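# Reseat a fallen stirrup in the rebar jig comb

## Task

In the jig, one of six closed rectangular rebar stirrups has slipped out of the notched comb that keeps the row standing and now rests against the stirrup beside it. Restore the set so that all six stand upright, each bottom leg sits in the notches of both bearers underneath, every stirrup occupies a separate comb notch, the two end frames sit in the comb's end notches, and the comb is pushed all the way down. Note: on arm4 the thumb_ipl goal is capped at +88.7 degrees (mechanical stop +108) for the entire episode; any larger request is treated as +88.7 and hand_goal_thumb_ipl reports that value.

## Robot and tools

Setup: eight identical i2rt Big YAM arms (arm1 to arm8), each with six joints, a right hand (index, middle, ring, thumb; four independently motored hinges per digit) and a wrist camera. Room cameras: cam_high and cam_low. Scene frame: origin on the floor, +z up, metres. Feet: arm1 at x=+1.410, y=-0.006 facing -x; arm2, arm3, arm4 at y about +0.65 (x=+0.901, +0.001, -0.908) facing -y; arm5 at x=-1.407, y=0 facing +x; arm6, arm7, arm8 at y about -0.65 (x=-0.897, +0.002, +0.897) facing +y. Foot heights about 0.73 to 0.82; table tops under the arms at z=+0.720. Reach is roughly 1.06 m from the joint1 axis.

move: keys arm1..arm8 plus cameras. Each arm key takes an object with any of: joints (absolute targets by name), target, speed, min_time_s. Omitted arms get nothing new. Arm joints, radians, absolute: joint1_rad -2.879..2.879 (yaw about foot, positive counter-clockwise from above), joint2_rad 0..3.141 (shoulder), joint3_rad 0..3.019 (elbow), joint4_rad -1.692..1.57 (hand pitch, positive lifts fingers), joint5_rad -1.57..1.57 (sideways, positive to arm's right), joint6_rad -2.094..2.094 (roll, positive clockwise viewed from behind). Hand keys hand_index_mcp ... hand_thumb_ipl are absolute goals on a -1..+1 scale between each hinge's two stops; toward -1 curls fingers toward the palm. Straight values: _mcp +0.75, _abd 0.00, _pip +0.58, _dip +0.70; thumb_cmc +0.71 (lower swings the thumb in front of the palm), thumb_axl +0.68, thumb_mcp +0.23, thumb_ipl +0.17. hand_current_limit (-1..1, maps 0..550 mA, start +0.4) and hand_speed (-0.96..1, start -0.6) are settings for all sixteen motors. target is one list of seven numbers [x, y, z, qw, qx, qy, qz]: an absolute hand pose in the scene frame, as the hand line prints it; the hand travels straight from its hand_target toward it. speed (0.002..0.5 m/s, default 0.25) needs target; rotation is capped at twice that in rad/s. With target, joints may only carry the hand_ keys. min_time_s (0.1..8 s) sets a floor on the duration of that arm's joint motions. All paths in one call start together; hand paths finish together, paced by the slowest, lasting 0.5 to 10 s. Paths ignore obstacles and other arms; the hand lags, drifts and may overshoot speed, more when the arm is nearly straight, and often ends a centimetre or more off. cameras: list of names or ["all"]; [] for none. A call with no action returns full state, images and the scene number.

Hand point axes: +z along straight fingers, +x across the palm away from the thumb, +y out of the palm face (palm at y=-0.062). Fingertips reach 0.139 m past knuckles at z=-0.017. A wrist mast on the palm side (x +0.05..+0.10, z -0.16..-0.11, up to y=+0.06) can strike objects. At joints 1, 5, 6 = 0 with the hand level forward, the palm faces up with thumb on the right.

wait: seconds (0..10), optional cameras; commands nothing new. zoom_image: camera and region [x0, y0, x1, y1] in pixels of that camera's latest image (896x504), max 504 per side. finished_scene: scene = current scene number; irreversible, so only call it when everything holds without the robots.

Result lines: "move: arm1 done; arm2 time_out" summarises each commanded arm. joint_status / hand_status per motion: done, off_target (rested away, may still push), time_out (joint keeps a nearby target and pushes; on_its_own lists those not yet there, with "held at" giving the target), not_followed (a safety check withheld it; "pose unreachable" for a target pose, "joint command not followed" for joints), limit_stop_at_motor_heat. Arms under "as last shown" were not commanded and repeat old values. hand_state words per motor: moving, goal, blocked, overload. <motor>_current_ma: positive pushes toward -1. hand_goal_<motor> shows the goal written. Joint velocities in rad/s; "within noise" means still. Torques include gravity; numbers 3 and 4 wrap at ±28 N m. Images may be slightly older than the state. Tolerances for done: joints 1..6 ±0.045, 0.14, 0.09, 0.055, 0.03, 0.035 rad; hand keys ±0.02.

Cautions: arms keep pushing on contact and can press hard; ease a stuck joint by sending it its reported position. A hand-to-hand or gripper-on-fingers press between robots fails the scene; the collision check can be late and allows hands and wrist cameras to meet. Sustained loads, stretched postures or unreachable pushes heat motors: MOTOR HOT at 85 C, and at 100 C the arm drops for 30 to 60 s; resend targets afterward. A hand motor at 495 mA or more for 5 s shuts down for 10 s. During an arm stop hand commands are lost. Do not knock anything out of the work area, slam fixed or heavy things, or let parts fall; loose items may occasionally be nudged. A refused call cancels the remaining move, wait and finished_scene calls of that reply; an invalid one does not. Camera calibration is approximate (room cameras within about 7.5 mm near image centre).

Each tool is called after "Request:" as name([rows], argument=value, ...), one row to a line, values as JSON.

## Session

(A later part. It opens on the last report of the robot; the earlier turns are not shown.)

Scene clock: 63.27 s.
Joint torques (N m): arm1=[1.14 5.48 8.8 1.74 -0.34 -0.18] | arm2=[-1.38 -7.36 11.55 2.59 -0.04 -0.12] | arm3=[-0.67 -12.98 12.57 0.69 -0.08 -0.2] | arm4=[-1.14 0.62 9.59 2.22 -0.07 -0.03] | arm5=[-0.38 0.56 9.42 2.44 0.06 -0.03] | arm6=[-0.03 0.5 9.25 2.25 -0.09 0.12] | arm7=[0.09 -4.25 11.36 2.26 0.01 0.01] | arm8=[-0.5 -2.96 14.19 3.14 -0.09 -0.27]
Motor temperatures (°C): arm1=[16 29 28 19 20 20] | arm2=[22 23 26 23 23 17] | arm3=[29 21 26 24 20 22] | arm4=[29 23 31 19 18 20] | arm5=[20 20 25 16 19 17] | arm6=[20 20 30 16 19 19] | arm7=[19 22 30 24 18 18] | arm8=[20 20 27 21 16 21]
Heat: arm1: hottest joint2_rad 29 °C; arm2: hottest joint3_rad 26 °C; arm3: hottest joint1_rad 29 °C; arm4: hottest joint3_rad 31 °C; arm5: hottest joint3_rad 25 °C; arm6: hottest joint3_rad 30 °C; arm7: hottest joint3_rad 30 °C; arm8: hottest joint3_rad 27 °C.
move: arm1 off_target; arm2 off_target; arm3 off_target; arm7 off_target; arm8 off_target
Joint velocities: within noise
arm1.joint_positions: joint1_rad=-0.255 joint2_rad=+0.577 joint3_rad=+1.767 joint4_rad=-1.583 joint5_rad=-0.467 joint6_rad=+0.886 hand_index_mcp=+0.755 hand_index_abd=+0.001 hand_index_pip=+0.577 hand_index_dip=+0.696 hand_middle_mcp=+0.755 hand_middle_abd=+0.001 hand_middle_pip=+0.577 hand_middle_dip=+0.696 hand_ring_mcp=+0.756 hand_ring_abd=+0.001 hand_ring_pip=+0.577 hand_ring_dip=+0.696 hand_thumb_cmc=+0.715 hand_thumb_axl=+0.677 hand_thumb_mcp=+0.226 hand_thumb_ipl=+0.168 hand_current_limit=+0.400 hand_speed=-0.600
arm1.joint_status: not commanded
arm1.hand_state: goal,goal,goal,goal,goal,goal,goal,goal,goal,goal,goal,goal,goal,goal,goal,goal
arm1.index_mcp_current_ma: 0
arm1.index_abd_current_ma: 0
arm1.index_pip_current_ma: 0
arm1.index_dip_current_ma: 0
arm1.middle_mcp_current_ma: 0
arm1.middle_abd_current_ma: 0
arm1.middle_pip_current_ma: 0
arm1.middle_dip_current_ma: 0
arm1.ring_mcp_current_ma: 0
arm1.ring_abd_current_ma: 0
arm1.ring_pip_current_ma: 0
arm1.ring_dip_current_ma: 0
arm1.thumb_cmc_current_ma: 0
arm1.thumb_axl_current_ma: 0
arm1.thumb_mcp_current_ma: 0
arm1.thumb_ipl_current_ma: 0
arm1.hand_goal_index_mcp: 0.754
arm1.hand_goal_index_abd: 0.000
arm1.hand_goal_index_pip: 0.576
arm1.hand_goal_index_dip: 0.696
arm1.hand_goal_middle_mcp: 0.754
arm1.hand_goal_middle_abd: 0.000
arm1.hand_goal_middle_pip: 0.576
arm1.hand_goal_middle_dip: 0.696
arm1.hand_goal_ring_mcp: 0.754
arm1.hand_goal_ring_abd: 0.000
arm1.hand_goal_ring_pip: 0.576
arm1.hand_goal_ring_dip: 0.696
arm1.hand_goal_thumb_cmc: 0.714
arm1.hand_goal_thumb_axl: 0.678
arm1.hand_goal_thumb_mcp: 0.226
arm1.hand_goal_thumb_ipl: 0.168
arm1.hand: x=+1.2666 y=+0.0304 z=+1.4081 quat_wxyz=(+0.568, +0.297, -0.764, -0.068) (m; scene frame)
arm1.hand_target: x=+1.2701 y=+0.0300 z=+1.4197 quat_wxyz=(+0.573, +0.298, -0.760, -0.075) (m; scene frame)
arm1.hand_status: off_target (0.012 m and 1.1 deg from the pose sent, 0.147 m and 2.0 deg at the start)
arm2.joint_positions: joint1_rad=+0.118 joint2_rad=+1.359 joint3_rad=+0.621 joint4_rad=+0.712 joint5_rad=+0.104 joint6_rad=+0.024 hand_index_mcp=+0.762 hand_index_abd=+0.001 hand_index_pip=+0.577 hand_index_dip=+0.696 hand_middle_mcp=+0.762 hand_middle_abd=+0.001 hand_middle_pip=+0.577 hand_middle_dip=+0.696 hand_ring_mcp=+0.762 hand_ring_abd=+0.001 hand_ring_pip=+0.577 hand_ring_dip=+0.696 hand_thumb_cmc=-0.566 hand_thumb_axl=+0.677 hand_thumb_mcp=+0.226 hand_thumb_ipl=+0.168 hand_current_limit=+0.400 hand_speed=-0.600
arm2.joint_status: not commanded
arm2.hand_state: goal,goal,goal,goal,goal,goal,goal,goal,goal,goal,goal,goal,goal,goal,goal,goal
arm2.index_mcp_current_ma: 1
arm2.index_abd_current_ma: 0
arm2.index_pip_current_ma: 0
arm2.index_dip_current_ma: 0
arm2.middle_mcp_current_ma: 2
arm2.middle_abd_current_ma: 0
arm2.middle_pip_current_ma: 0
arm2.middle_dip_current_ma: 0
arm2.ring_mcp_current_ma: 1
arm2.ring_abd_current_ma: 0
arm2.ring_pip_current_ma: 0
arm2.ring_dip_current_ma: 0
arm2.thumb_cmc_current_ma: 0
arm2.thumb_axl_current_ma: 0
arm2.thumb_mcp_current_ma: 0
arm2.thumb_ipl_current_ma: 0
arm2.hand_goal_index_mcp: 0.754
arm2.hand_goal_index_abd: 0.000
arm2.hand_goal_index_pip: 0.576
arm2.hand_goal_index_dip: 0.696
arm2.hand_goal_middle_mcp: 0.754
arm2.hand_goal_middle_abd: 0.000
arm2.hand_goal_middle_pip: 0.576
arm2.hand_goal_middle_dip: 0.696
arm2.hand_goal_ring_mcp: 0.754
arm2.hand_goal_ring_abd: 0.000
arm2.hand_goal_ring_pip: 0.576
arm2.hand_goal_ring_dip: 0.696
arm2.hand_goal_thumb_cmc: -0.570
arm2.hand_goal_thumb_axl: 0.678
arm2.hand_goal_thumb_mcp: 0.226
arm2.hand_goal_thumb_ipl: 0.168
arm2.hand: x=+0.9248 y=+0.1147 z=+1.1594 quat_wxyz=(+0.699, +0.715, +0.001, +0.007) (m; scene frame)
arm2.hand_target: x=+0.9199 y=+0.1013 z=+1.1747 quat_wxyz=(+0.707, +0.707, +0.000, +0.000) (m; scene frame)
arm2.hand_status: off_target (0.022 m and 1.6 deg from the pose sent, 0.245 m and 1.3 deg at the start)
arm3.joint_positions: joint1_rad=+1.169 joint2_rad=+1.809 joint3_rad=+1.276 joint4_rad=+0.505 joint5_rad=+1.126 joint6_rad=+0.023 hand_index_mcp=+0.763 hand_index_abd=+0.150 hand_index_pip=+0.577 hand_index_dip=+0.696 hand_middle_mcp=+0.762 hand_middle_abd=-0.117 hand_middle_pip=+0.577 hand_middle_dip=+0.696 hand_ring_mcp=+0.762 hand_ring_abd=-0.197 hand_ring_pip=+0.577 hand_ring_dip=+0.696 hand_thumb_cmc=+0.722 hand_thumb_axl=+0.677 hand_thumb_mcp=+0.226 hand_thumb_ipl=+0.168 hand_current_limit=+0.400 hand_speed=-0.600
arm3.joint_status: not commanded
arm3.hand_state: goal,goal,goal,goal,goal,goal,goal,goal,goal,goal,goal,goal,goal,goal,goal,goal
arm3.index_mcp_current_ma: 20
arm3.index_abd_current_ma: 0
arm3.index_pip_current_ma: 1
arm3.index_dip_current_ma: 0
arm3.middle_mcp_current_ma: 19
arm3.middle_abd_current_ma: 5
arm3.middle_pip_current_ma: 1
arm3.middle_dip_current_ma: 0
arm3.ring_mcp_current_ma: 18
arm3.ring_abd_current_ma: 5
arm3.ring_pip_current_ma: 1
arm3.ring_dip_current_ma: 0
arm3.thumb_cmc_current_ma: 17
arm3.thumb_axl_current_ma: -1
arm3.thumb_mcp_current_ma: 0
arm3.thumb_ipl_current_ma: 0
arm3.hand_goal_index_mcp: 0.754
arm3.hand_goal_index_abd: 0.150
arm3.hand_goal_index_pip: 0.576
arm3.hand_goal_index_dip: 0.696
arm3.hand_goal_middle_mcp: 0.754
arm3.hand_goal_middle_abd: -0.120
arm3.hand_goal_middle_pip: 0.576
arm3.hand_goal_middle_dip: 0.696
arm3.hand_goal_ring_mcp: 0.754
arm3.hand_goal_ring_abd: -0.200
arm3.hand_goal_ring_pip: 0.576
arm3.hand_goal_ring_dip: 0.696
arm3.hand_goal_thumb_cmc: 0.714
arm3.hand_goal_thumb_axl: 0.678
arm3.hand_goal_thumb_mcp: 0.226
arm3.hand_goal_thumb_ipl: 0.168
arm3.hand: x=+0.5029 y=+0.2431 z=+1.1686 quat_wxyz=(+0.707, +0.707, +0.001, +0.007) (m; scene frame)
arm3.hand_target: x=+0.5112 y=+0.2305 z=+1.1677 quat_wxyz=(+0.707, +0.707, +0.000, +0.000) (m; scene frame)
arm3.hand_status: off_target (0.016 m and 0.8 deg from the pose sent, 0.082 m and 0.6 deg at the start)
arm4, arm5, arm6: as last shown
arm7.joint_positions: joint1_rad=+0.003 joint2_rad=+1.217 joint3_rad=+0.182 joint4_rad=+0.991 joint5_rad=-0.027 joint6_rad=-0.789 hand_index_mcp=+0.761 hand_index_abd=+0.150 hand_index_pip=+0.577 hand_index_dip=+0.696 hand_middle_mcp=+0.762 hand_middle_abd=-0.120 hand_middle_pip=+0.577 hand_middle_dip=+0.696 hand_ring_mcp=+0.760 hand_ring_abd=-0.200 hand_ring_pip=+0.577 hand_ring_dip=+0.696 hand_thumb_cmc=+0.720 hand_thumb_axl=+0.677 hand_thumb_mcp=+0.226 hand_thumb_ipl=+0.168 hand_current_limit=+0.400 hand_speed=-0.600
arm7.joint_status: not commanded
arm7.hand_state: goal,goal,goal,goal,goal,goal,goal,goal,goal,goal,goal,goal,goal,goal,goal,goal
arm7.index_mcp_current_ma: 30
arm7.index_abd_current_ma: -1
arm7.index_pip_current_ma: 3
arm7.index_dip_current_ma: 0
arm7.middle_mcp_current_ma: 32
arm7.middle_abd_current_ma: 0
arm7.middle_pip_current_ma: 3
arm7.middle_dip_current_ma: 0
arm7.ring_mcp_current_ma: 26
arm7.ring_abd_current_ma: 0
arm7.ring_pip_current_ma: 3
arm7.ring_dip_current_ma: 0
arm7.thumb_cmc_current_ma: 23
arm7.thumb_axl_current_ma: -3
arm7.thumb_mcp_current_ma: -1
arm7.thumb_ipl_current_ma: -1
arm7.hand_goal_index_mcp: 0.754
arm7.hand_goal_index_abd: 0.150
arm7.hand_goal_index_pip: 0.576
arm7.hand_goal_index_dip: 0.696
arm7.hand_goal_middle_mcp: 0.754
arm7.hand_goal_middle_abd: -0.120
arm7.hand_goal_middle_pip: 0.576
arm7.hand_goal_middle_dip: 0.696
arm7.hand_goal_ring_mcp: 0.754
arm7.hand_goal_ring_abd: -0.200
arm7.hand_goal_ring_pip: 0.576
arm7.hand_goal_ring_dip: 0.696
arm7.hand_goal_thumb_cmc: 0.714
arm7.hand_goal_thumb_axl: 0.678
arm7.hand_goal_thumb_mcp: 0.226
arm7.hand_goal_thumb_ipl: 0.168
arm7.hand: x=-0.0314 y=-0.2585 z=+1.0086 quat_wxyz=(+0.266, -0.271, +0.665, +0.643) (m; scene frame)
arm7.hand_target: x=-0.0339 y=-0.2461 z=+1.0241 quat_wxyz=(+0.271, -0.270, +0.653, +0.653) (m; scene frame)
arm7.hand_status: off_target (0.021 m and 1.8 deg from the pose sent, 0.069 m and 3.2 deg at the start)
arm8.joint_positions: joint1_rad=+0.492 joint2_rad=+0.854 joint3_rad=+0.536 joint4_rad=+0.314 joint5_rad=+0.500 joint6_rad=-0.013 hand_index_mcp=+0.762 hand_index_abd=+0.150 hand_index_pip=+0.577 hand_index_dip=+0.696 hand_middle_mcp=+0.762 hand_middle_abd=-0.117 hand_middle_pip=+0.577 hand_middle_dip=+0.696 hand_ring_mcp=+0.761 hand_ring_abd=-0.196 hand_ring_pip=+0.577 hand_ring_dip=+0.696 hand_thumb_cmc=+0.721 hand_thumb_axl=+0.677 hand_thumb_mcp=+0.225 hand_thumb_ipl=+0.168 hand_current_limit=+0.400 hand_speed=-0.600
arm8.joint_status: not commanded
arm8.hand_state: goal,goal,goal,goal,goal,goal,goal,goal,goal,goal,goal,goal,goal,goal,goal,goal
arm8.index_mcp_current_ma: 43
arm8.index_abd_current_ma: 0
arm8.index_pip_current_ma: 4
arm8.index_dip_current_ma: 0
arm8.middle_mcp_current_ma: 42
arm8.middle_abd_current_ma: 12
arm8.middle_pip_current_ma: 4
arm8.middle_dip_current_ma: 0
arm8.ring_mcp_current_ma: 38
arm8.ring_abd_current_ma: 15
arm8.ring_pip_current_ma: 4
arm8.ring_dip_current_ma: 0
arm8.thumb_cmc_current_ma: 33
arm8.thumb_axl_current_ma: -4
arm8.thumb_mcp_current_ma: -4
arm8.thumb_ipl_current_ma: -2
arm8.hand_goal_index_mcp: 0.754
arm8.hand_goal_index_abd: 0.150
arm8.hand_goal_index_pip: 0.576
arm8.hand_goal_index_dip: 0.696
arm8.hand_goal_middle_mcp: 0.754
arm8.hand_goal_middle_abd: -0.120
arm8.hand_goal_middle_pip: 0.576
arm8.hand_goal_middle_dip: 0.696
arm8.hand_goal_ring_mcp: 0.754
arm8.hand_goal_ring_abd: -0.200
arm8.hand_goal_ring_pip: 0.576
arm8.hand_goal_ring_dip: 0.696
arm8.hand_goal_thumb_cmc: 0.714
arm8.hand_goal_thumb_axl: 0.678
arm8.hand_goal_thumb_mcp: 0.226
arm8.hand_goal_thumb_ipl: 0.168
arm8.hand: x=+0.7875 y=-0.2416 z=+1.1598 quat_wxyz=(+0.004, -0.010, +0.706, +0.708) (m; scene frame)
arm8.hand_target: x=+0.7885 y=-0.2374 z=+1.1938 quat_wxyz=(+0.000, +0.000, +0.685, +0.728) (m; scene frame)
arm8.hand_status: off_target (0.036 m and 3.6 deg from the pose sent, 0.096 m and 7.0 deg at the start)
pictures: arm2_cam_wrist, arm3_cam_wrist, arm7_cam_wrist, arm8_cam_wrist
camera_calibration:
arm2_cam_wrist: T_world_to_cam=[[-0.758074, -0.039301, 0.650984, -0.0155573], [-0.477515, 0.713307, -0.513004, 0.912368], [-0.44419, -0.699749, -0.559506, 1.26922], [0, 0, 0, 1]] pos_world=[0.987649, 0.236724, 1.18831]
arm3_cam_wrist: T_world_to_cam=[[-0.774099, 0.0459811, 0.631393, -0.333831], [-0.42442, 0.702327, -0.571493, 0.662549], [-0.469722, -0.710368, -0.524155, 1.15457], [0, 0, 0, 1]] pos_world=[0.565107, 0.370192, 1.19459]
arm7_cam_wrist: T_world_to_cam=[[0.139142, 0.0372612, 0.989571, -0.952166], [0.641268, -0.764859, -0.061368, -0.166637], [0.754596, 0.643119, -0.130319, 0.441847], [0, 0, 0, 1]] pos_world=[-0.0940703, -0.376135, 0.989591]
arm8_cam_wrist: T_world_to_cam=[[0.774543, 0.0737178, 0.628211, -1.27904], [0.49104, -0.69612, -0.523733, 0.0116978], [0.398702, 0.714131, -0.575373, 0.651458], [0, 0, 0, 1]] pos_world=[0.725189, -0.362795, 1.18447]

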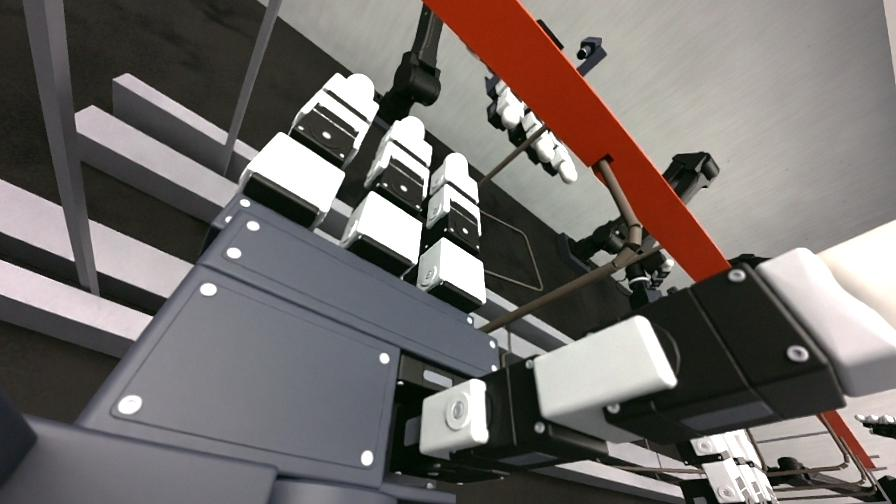

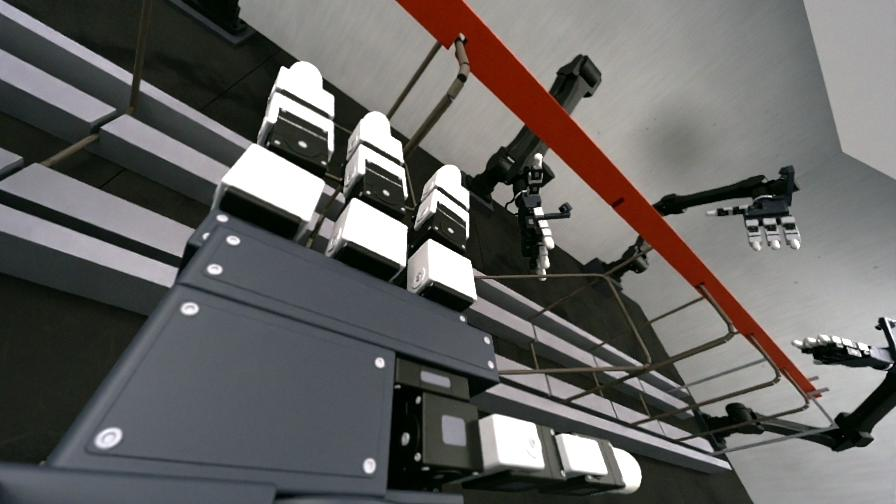

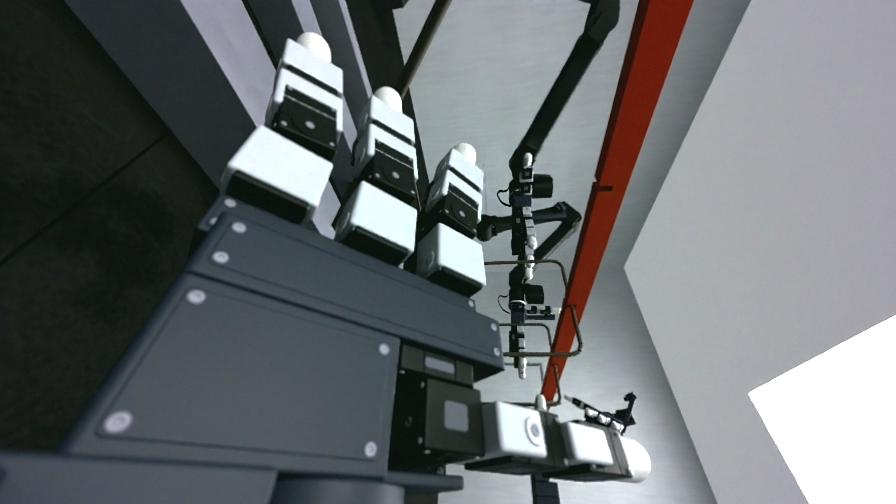

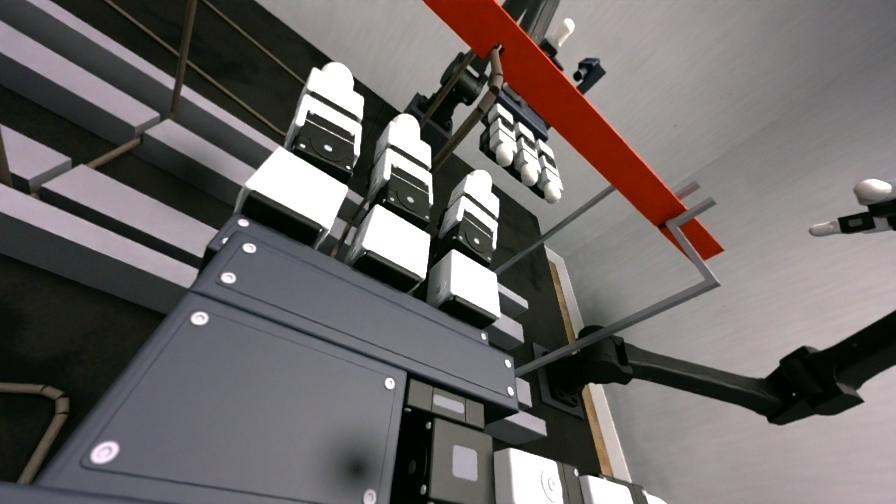

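Request:
zoom_image(camera="arm8_cam_wrist", region=[320, 20, 580, 280])

Request:
zoom_image(camera="arm3_cam_wrist", region=[280, 0, 540, 260])

Request:
zoom_image(camera="arm7_cam_wrist", region=[260, 0, 520, 260])

Request:
zoom_image(camera="arm2_cam_wrist", region=[400, 0, 720, 330])

Scaled by 1.938.

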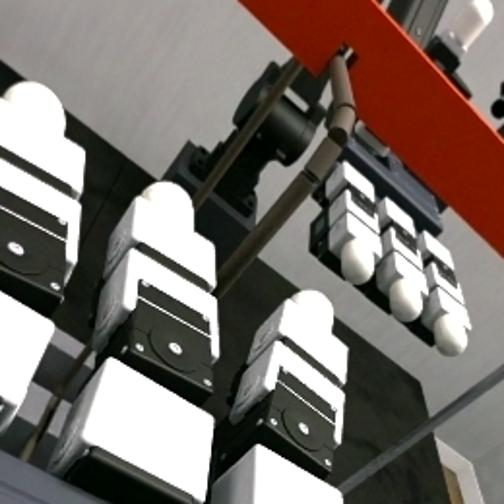

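Scaled by 1.938.

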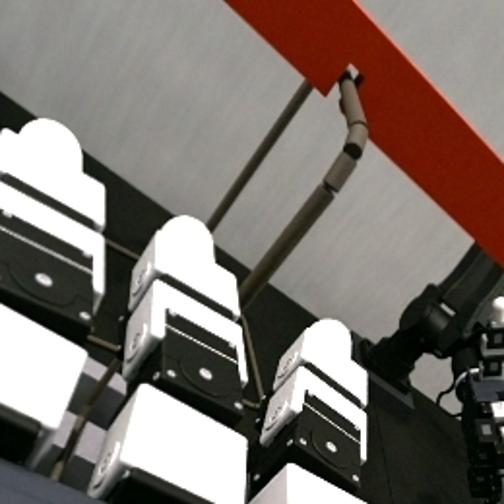

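Scaled by 1.938.

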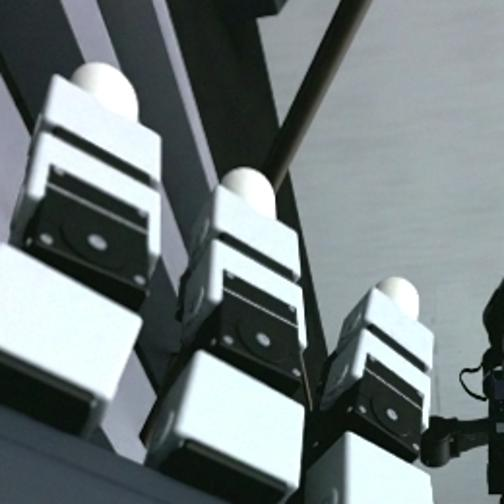

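Scaled by 1.527.

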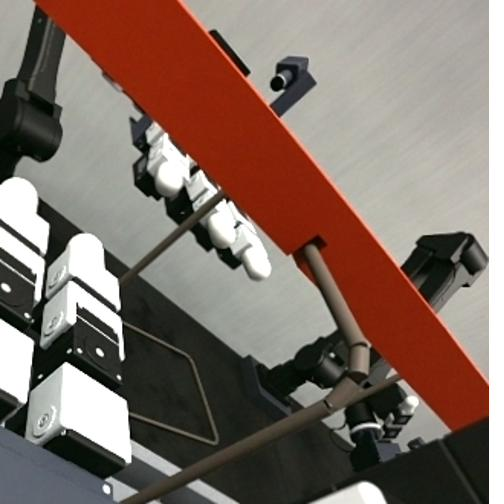

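Request:
zoom_image(camera="arm2_cam_wrist", region=[560, 120, 680, 260])

Request:
zoom_image(camera="arm8_cam_wrist", region=[640, 150, 740, 300])

Scaled by 3.600.

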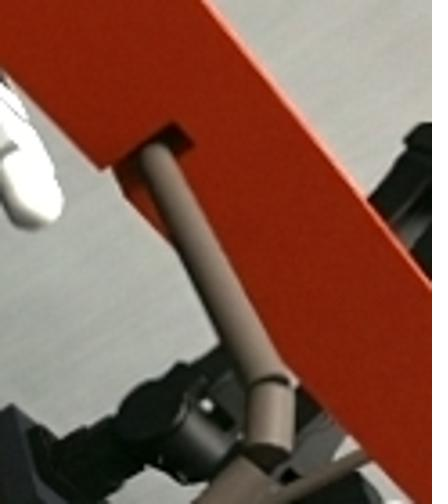

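Scaled by 3.360.

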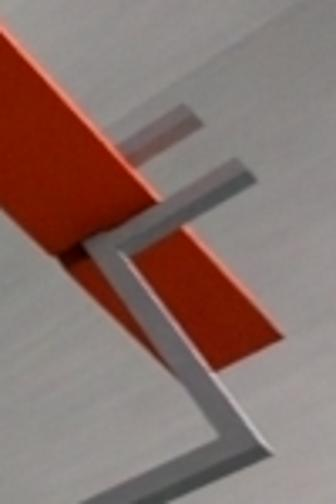

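Request:
move(arm8={"target": [0.789, -0.200, 1.197, 0, 0, 0.6852, 0.7284], "speed": 0.05}, arm2={"target": [0.915, 0.005, 1.205, 0.7071, 0.7071, 0, 0], "speed": 0.1}, arm3={"target": [0.511, 0.192, 1.168, 0.7071, 0.7071, 0, 0], "speed": 0.05}, arm7={"target": [-0.056, -0.225, 1.0025, 0.2706, -0.2706, 0.6533, 0.6533], "speed": 0.05}, cameras=["arm2_cam_wrist", "arm3_cam_wrist", "arm7_cam_wrist", "arm8_cam_wrist"])

Scene clock: 75.07 s.
Joint torques (N m): arm1=[0.62 5.95 8.7 1.63 -0.32 -0.13] | arm2=[-1.32 -10.23 12.37 2.61 -0.05 -0.12] | arm3=[-0.62 -13.51 12.74 0.75 -0.09 -0.21] | arm4=[-0.85 1.96 9.61 2.09 -0.11 -0.09] | arm5=[-0.32 0.56 9.43 2.44 0.06 -0.03] | arm6=[0.03 0.44 9.25 2.25 -0.09 0.12] | arm7=[0.38 -6.36 9.54 3.21 0.05 0.02] | arm8=[-0.67 -4.19 14.04 3.17 -0.09 -0.23]
Motor temperatures (°C): arm1=[16 29 27 19 20 20] | arm2=[22 23 27 23 23 17] | arm3=[29 21 28 24 20 21] | arm4=[29 23 32 19 18 20] | arm5=[20 20 26 16 19 17] | arm6=[20 20 31 16 19 19] | arm7=[19 22 29 24 18 18] | arm8=[20 20 30 21 16 21]
Heat: arm1: hottest joint2_rad 29 °C; arm2: hottest joint3_rad 27 °C; arm3: hottest joint1_rad 29 °C; arm4: hottest joint3_rad 32 °C; arm5: hottest joint3_rad 26 °C; arm6: hottest joint3_rad 31 °C; arm7: hottest joint3_rad 29 °C; arm8: hottest joint3_rad 30 °C.
move: arm2 off_target; arm3 off_target; arm7 off_target; arm8 off_target
Joint velocities: within noise
arm1, arm4, arm5, arm6: as last shown
arm1.joint_positions: joint1_rad=-0.255 joint2_rad=+0.577 joint3_rad=+1.767 joint4_rad=-1.583 joint5_rad=-0.468 joint6_rad=+0.886 hand_index_mcp=+0.755 hand_index_abd=+0.001 hand_index_pip=+0.577 hand_index_dip=+0.696 hand_middle_mcp=+0.755 hand_middle_abd=+0.001 hand_middle_pip=+0.577 hand_middle_dip=+0.696 hand_ring_mcp=+0.756 hand_ring_abd=+0.001 hand_ring_pip=+0.577 hand_ring_dip=+0.696 hand_thumb_cmc=+0.715 hand_thumb_axl=+0.677 hand_thumb_mcp=+0.226 hand_thumb_ipl=+0.168 hand_current_limit=+0.400 hand_speed=-0.600
arm1.hand: x=+1.2665 y=+0.0303 z=+1.4081 quat_wxyz=(+0.568, +0.297, -0.764, -0.067) (m; scene frame)
arm1.hand_target: x=+1.2701 y=+0.0299 z=+1.4197 quat_wxyz=(+0.573, +0.298, -0.760, -0.075) (m; scene frame)
arm2.joint_positions: joint1_rad=+0.087 joint2_rad=+1.532 joint3_rad=+0.909 joint4_rad=+0.599 joint5_rad=+0.072 joint6_rad=+0.024 hand_index_mcp=+0.762 hand_index_abd=+0.001 hand_index_pip=+0.577 hand_index_dip=+0.696 hand_middle_mcp=+0.762 hand_middle_abd=+0.001 hand_middle_pip=+0.577 hand_middle_dip=+0.696 hand_ring_mcp=+0.762 hand_ring_abd=+0.001 hand_ring_pip=+0.577 hand_ring_dip=+0.696 hand_thumb_cmc=-0.566 hand_thumb_axl=+0.677 hand_thumb_mcp=+0.226 hand_thumb_ipl=+0.168 hand_current_limit=+0.400 hand_speed=-0.600
arm2.joint_status: not commanded
arm2.hand_state: goal,goal,goal,goal,goal,goal,goal,goal,goal,goal,goal,goal,goal,goal,goal,goal
arm2.index_mcp_current_ma: 1
arm2.index_abd_current_ma: 0
arm2.index_pip_current_ma: 0
arm2.index_dip_current_ma: 0
arm2.middle_mcp_current_ma: 2
arm2.middle_abd_current_ma: 0
arm2.middle_pip_current_ma: 0
arm2.middle_dip_current_ma: 0
arm2.ring_mcp_current_ma: 1
arm2.ring_abd_current_ma: 0
arm2.ring_pip_current_ma: 0
arm2.ring_dip_current_ma: 0
arm2.thumb_cmc_current_ma: 0
arm2.thumb_axl_current_ma: 0
arm2.thumb_mcp_current_ma: 0
arm2.thumb_ipl_current_ma: 0
arm2.hand_goal_index_mcp: 0.754
arm2.hand_goal_index_abd: 0.000
arm2.hand_goal_index_pip: 0.576
arm2.hand_goal_index_dip: 0.696
arm2.hand_goal_middle_mcp: 0.754
arm2.hand_goal_middle_abd: 0.000
arm2.hand_goal_middle_pip: 0.576
arm2.hand_goal_middle_dip: 0.696
arm2.hand_goal_ring_mcp: 0.754
arm2.hand_goal_ring_abd: 0.000
arm2.hand_goal_ring_pip: 0.576
arm2.hand_goal_ring_dip: 0.696
arm2.hand_goal_thumb_cmc: -0.570
arm2.hand_goal_thumb_axl: 0.678
arm2.hand_goal_thumb_mcp: 0.226
arm2.hand_goal_thumb_ipl: 0.168
arm2.hand: x=+0.9215 y=+0.0200 z=+1.1902 quat_wxyz=(+0.699, +0.715, +0.001, +0.008) (m; scene frame)
arm2.hand_target: x=+0.9150 y=+0.0065 z=+1.2046 quat_wxyz=(+0.707, +0.707, +0.000, +0.000) (m; scene frame)
arm2.hand_status: off_target (0.022 m and 1.6 deg from the pose sent, 0.119 m and 1.6 deg at the start)
arm3.joint_positions: joint1_rad=+1.113 joint2_rad=+1.846 joint3_rad=+1.331 joint4_rad=+0.491 joint5_rad=+1.070 joint6_rad=+0.020 hand_index_mcp=+0.763 hand_index_abd=+0.150 hand_index_pip=+0.577 hand_index_dip=+0.696 hand_middle_mcp=+0.762 hand_middle_abd=-0.117 hand_middle_pip=+0.577 hand_middle_dip=+0.696 hand_ring_mcp=+0.762 hand_ring_abd=-0.197 hand_ring_pip=+0.577 hand_ring_dip=+0.696 hand_thumb_cmc=+0.722 hand_thumb_axl=+0.677 hand_thumb_mcp=+0.226 hand_thumb_ipl=+0.168 hand_current_limit=+0.400 hand_speed=-0.600
arm3.joint_status: not commanded
arm3.hand_state: goal,goal,goal,goal,goal,goal,goal,goal,goal,goal,goal,goal,goal,goal,goal,goal
arm3.index_mcp_current_ma: 20
arm3.index_abd_current_ma: 0
arm3.index_pip_current_ma: 1
arm3.index_dip_current_ma: 0
arm3.middle_mcp_current_ma: 19
arm3.middle_abd_current_ma: 5
arm3.middle_pip_current_ma: 1
arm3.middle_dip_current_ma: 0
arm3.ring_mcp_current_ma: 18
arm3.ring_abd_current_ma: 5
arm3.ring_pip_current_ma: 1
arm3.ring_dip_current_ma: 0
arm3.thumb_cmc_current_ma: 17
arm3.thumb_axl_current_ma: -1
arm3.thumb_mcp_current_ma: 0
arm3.thumb_ipl_current_ma: 0
arm3.hand_goal_index_mcp: 0.754
arm3.hand_goal_index_abd: 0.150
arm3.hand_goal_index_pip: 0.576
arm3.hand_goal_index_dip: 0.696
arm3.hand_goal_middle_mcp: 0.754
arm3.hand_goal_middle_abd: -0.120
arm3.hand_goal_middle_pip: 0.576
arm3.hand_goal_middle_dip: 0.696
arm3.hand_goal_ring_mcp: 0.754
arm3.hand_goal_ring_abd: -0.200
arm3.hand_goal_ring_pip: 0.576
arm3.hand_goal_ring_dip: 0.696
arm3.hand_goal_thumb_cmc: 0.714
arm3.hand_goal_thumb_axl: 0.678
arm3.hand_goal_thumb_mcp: 0.226
arm3.hand_goal_thumb_ipl: 0.168
arm3.hand: x=+0.5027 y=+0.2059 z=+1.1693 quat_wxyz=(+0.707, +0.707, +0.001, +0.007) (m; scene frame)
arm3.hand_target: x=+0.5100 y=+0.1925 z=+1.1676 quat_wxyz=(+0.707, +0.707, +0.000, +0.000) (m; scene frame)
arm3.hand_status: off_target (0.016 m and 0.8 deg from the pose sent, 0.052 m and 0.8 deg at the start)
arm7.joint_positions: joint1_rad=+0.085 joint2_rad=+1.401 joint3_rad=+0.222 joint4_rad=+1.114 joint5_rad=+0.058 joint6_rad=-0.789 hand_index_mcp=+0.761 hand_index_abd=+0.150 hand_index_pip=+0.577 hand_index_dip=+0.696 hand_middle_mcp=+0.762 hand_middle_abd=-0.120 hand_middle_pip=+0.577 hand_middle_dip=+0.696 hand_ring_mcp=+0.760 hand_ring_abd=-0.200 hand_ring_pip=+0.577 hand_ring_dip=+0.696 hand_thumb_cmc=+0.720 hand_thumb_axl=+0.677 hand_thumb_mcp=+0.226 hand_thumb_ipl=+0.168 hand_current_limit=+0.400 hand_speed=-0.600
arm7.joint_status: not commanded
arm7.hand_state: goal,goal,goal,goal,goal,goal,goal,goal,goal,goal,goal,goal,goal,goal,goal,goal
arm7.index_mcp_current_ma: 30
arm7.index_abd_current_ma: -1
arm7.index_pip_current_ma: 3
arm7.index_dip_current_ma: 0
arm7.middle_mcp_current_ma: 32
arm7.middle_abd_current_ma: -1
arm7.middle_pip_current_ma: 3
arm7.middle_dip_current_ma: 0
arm7.ring_mcp_current_ma: 26
arm7.ring_abd_current_ma: 0
arm7.ring_pip_current_ma: 3
arm7.ring_dip_current_ma: 0
arm7.thumb_cmc_current_ma: 23
arm7.thumb_axl_current_ma: -3
arm7.thumb_mcp_current_ma: -1
arm7.thumb_ipl_current_ma: -1
arm7.hand_goal_index_mcp: 0.754
arm7.hand_goal_index_abd: 0.150
arm7.hand_goal_index_pip: 0.576
arm7.hand_goal_index_dip: 0.696
arm7.hand_goal_middle_mcp: 0.754
arm7.hand_goal_middle_abd: -0.120
arm7.hand_goal_middle_pip: 0.576
arm7.hand_goal_middle_dip: 0.696
arm7.hand_goal_ring_mcp: 0.754
arm7.hand_goal_ring_abd: -0.200
arm7.hand_goal_ring_pip: 0.576
arm7.hand_goal_ring_dip: 0.696
arm7.hand_goal_thumb_cmc: 0.714
arm7.hand_goal_thumb_axl: 0.678
arm7.hand_goal_thumb_mcp: 0.226
arm7.hand_goal_thumb_ipl: 0.168
arm7.hand: x=-0.0507 y=-0.2356 z=+0.9849 quat_wxyz=(+0.266, -0.275, +0.671, +0.635) (m; scene frame)
arm7.hand_target: x=-0.0559 y=-0.2260 z=+1.0024 quat_wxyz=(+0.270, -0.271, +0.653, +0.653) (m; scene frame)
arm7.hand_status: off_target (0.021 m and 3.0 deg from the pose sent, 0.042 m and 1.8 deg at the start)
arm8.joint_positions: joint1_rad=+0.434 joint2_rad=+0.957 joint3_rad=+0.597 joint4_rad=+0.357 joint5_rad=+0.442 joint6_rad=-0.013 hand_index_mcp=+0.762 hand_index_abd=+0.150 hand_index_pip=+0.577 hand_index_dip=+0.696 hand_middle_mcp=+0.762 hand_middle_abd=-0.117 hand_middle_pip=+0.577 hand_middle_dip=+0.696 hand_ring_mcp=+0.761 hand_ring_abd=-0.196 hand_ring_pip=+0.577 hand_ring_dip=+0.696 hand_thumb_cmc=+0.721 hand_thumb_axl=+0.677 hand_thumb_mcp=+0.225 hand_thumb_ipl=+0.168 hand_current_limit=+0.400 hand_speed=-0.600
arm8.joint_status: not commanded
arm8.hand_state: goal,goal,goal,goal,goal,goal,goal,goal,goal,goal,goal,goal,goal,goal,goal,goal
arm8.index_mcp_current_ma: 43
arm8.index_abd_current_ma: 0
arm8.index_pip_current_ma: 4
arm8.index_dip_current_ma: 0
arm8.middle_mcp_current_ma: 42
arm8.middle_abd_current_ma: 12
arm8.middle_pip_current_ma: 4
arm8.middle_dip_current_ma: 0
arm8.ring_mcp_current_ma: 38
arm8.ring_abd_current_ma: 15
arm8.ring_pip_current_ma: 4
arm8.ring_dip_current_ma: 0
arm8.thumb_cmc_current_ma: 33
arm8.thumb_axl_current_ma: -4
arm8.thumb_mcp_current_ma: -4
arm8.thumb_ipl_current_ma: -2
arm8.hand_goal_index_mcp: 0.754
arm8.hand_goal_index_abd: 0.150
arm8.hand_goal_index_pip: 0.576
arm8.hand_goal_index_dip: 0.696
arm8.hand_goal_middle_mcp: 0.754
arm8.hand_goal_middle_abd: -0.120
arm8.hand_goal_middle_pip: 0.576
arm8.hand_goal_middle_dip: 0.696
arm8.hand_goal_ring_mcp: 0.754
arm8.hand_goal_ring_abd: -0.200
arm8.hand_goal_ring_pip: 0.576
arm8.hand_goal_ring_dip: 0.696
arm8.hand_goal_thumb_cmc: 0.714
arm8.hand_goal_thumb_axl: 0.678
arm8.hand_goal_thumb_mcp: 0.226
arm8.hand_goal_thumb_ipl: 0.168
arm8.hand: x=+0.7882 y=-0.2080 z=+1.1634 quat_wxyz=(+0.004, -0.010, +0.706, +0.708) (m; scene frame)
arm8.hand_target: x=+0.7897 y=-0.2024 z=+1.1961 quat_wxyz=(+0.000, +0.000, +0.685, +0.728) (m; scene frame)
arm8.hand_status: off_target (0.035 m and 3.6 deg from the pose sent, 0.056 m and 3.6 deg at the start)
pictures: arm2_cam_wrist, arm3_cam_wrist, arm7_cam_wrist, arm8_cam_wrist
camera_calibration:
arm2_cam_wrist: T_world_to_cam=[[-0.75866, -0.0388251, 0.650329, -0.0405895], [-0.47704, 0.71295, -0.513941, 0.994917], [-0.443698, -0.700139, -0.559408, 1.21823], [0, 0, 0, 1]] pos_world=[0.984346, 0.142026, 1.21921]
arm3_cam_wrist: T_world_to_cam=[[-0.774273, 0.0463876, 0.631149, -0.332394], [-0.42398, 0.702386, -0.571748, 0.689039], [-0.469832, -0.710283, -0.524171, 1.12834], [0, 0, 0, 1]] pos_world=[0.564907, 0.332892, 1.19519]
arm7_cam_wrist: T_world_to_cam=[[0.134588, 0.0575444, 0.989229, -0.922093], [0.639053, -0.768001, -0.0422702, -0.157863], [0.757296, 0.637859, -0.140138, 0.447188], [0, 0, 0, 1]] pos_world=[-0.113668, -0.35342, 0.968156]
arm8_cam_wrist: T_world_to_cam=[[0.774801, 0.0732678, 0.627945, -1.28435], [0.490547, -0.696242, -0.524033, 0.0373738], [0.398807, 0.714058, -0.57539, 0.629104], [0, 0, 0, 1]] pos_world=[0.725888, -0.329094, 1.18806]

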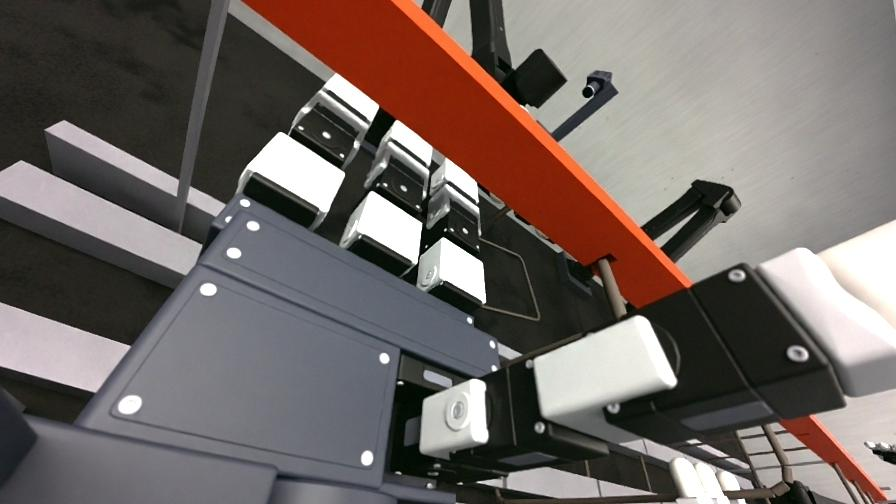

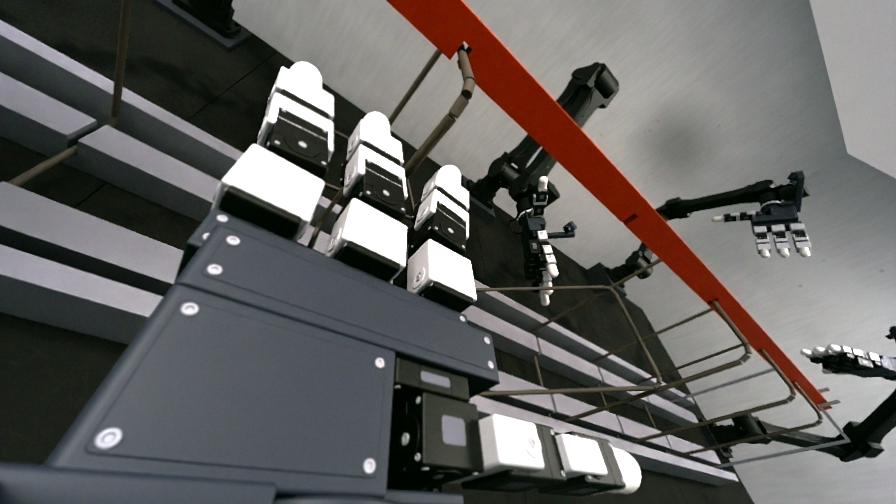

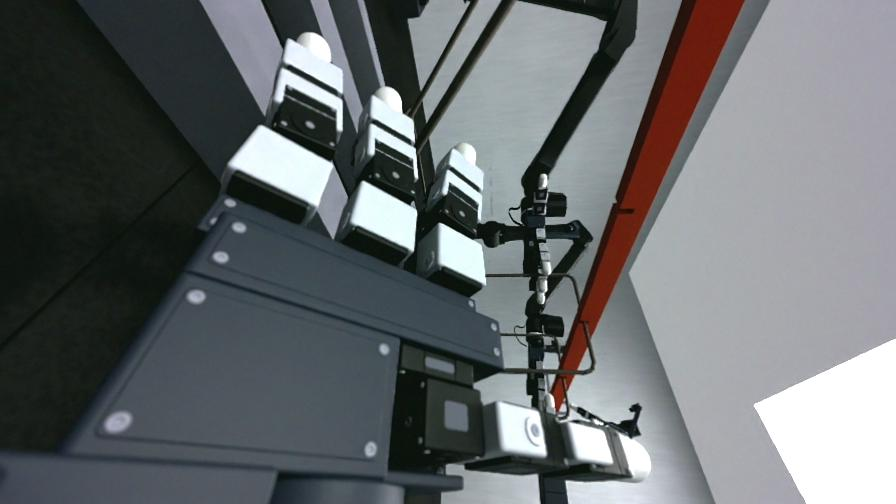

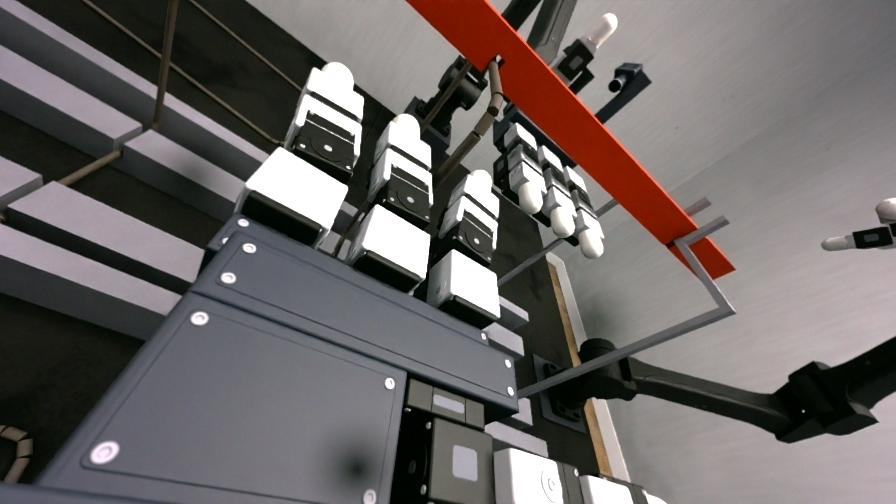

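Request:
zoom_image(camera="arm8_cam_wrist", region=[340, 30, 640, 280])

Request:
zoom_image(camera="arm3_cam_wrist", region=[300, 20, 560, 280])

Request:
zoom_image(camera="arm7_cam_wrist", region=[280, 0, 540, 260])

Request:
zoom_image(camera="arm2_cam_wrist", region=[280, 0, 680, 330])

Scaled by 1.680.

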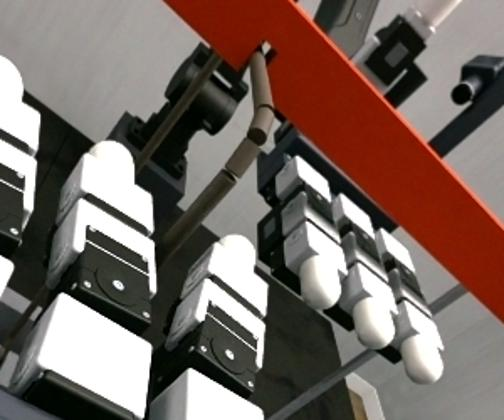

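Scaled by 1.938.

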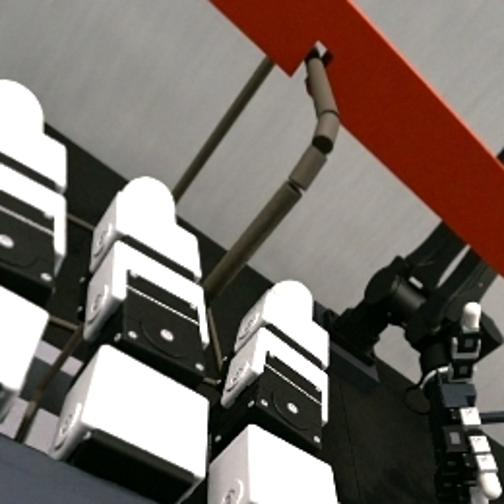

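Scaled by 1.938.

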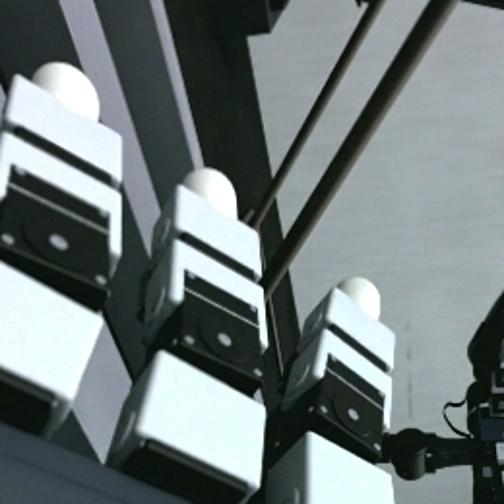

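Scaled by 1.260.

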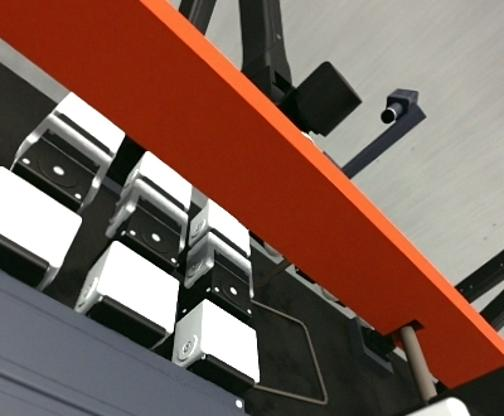

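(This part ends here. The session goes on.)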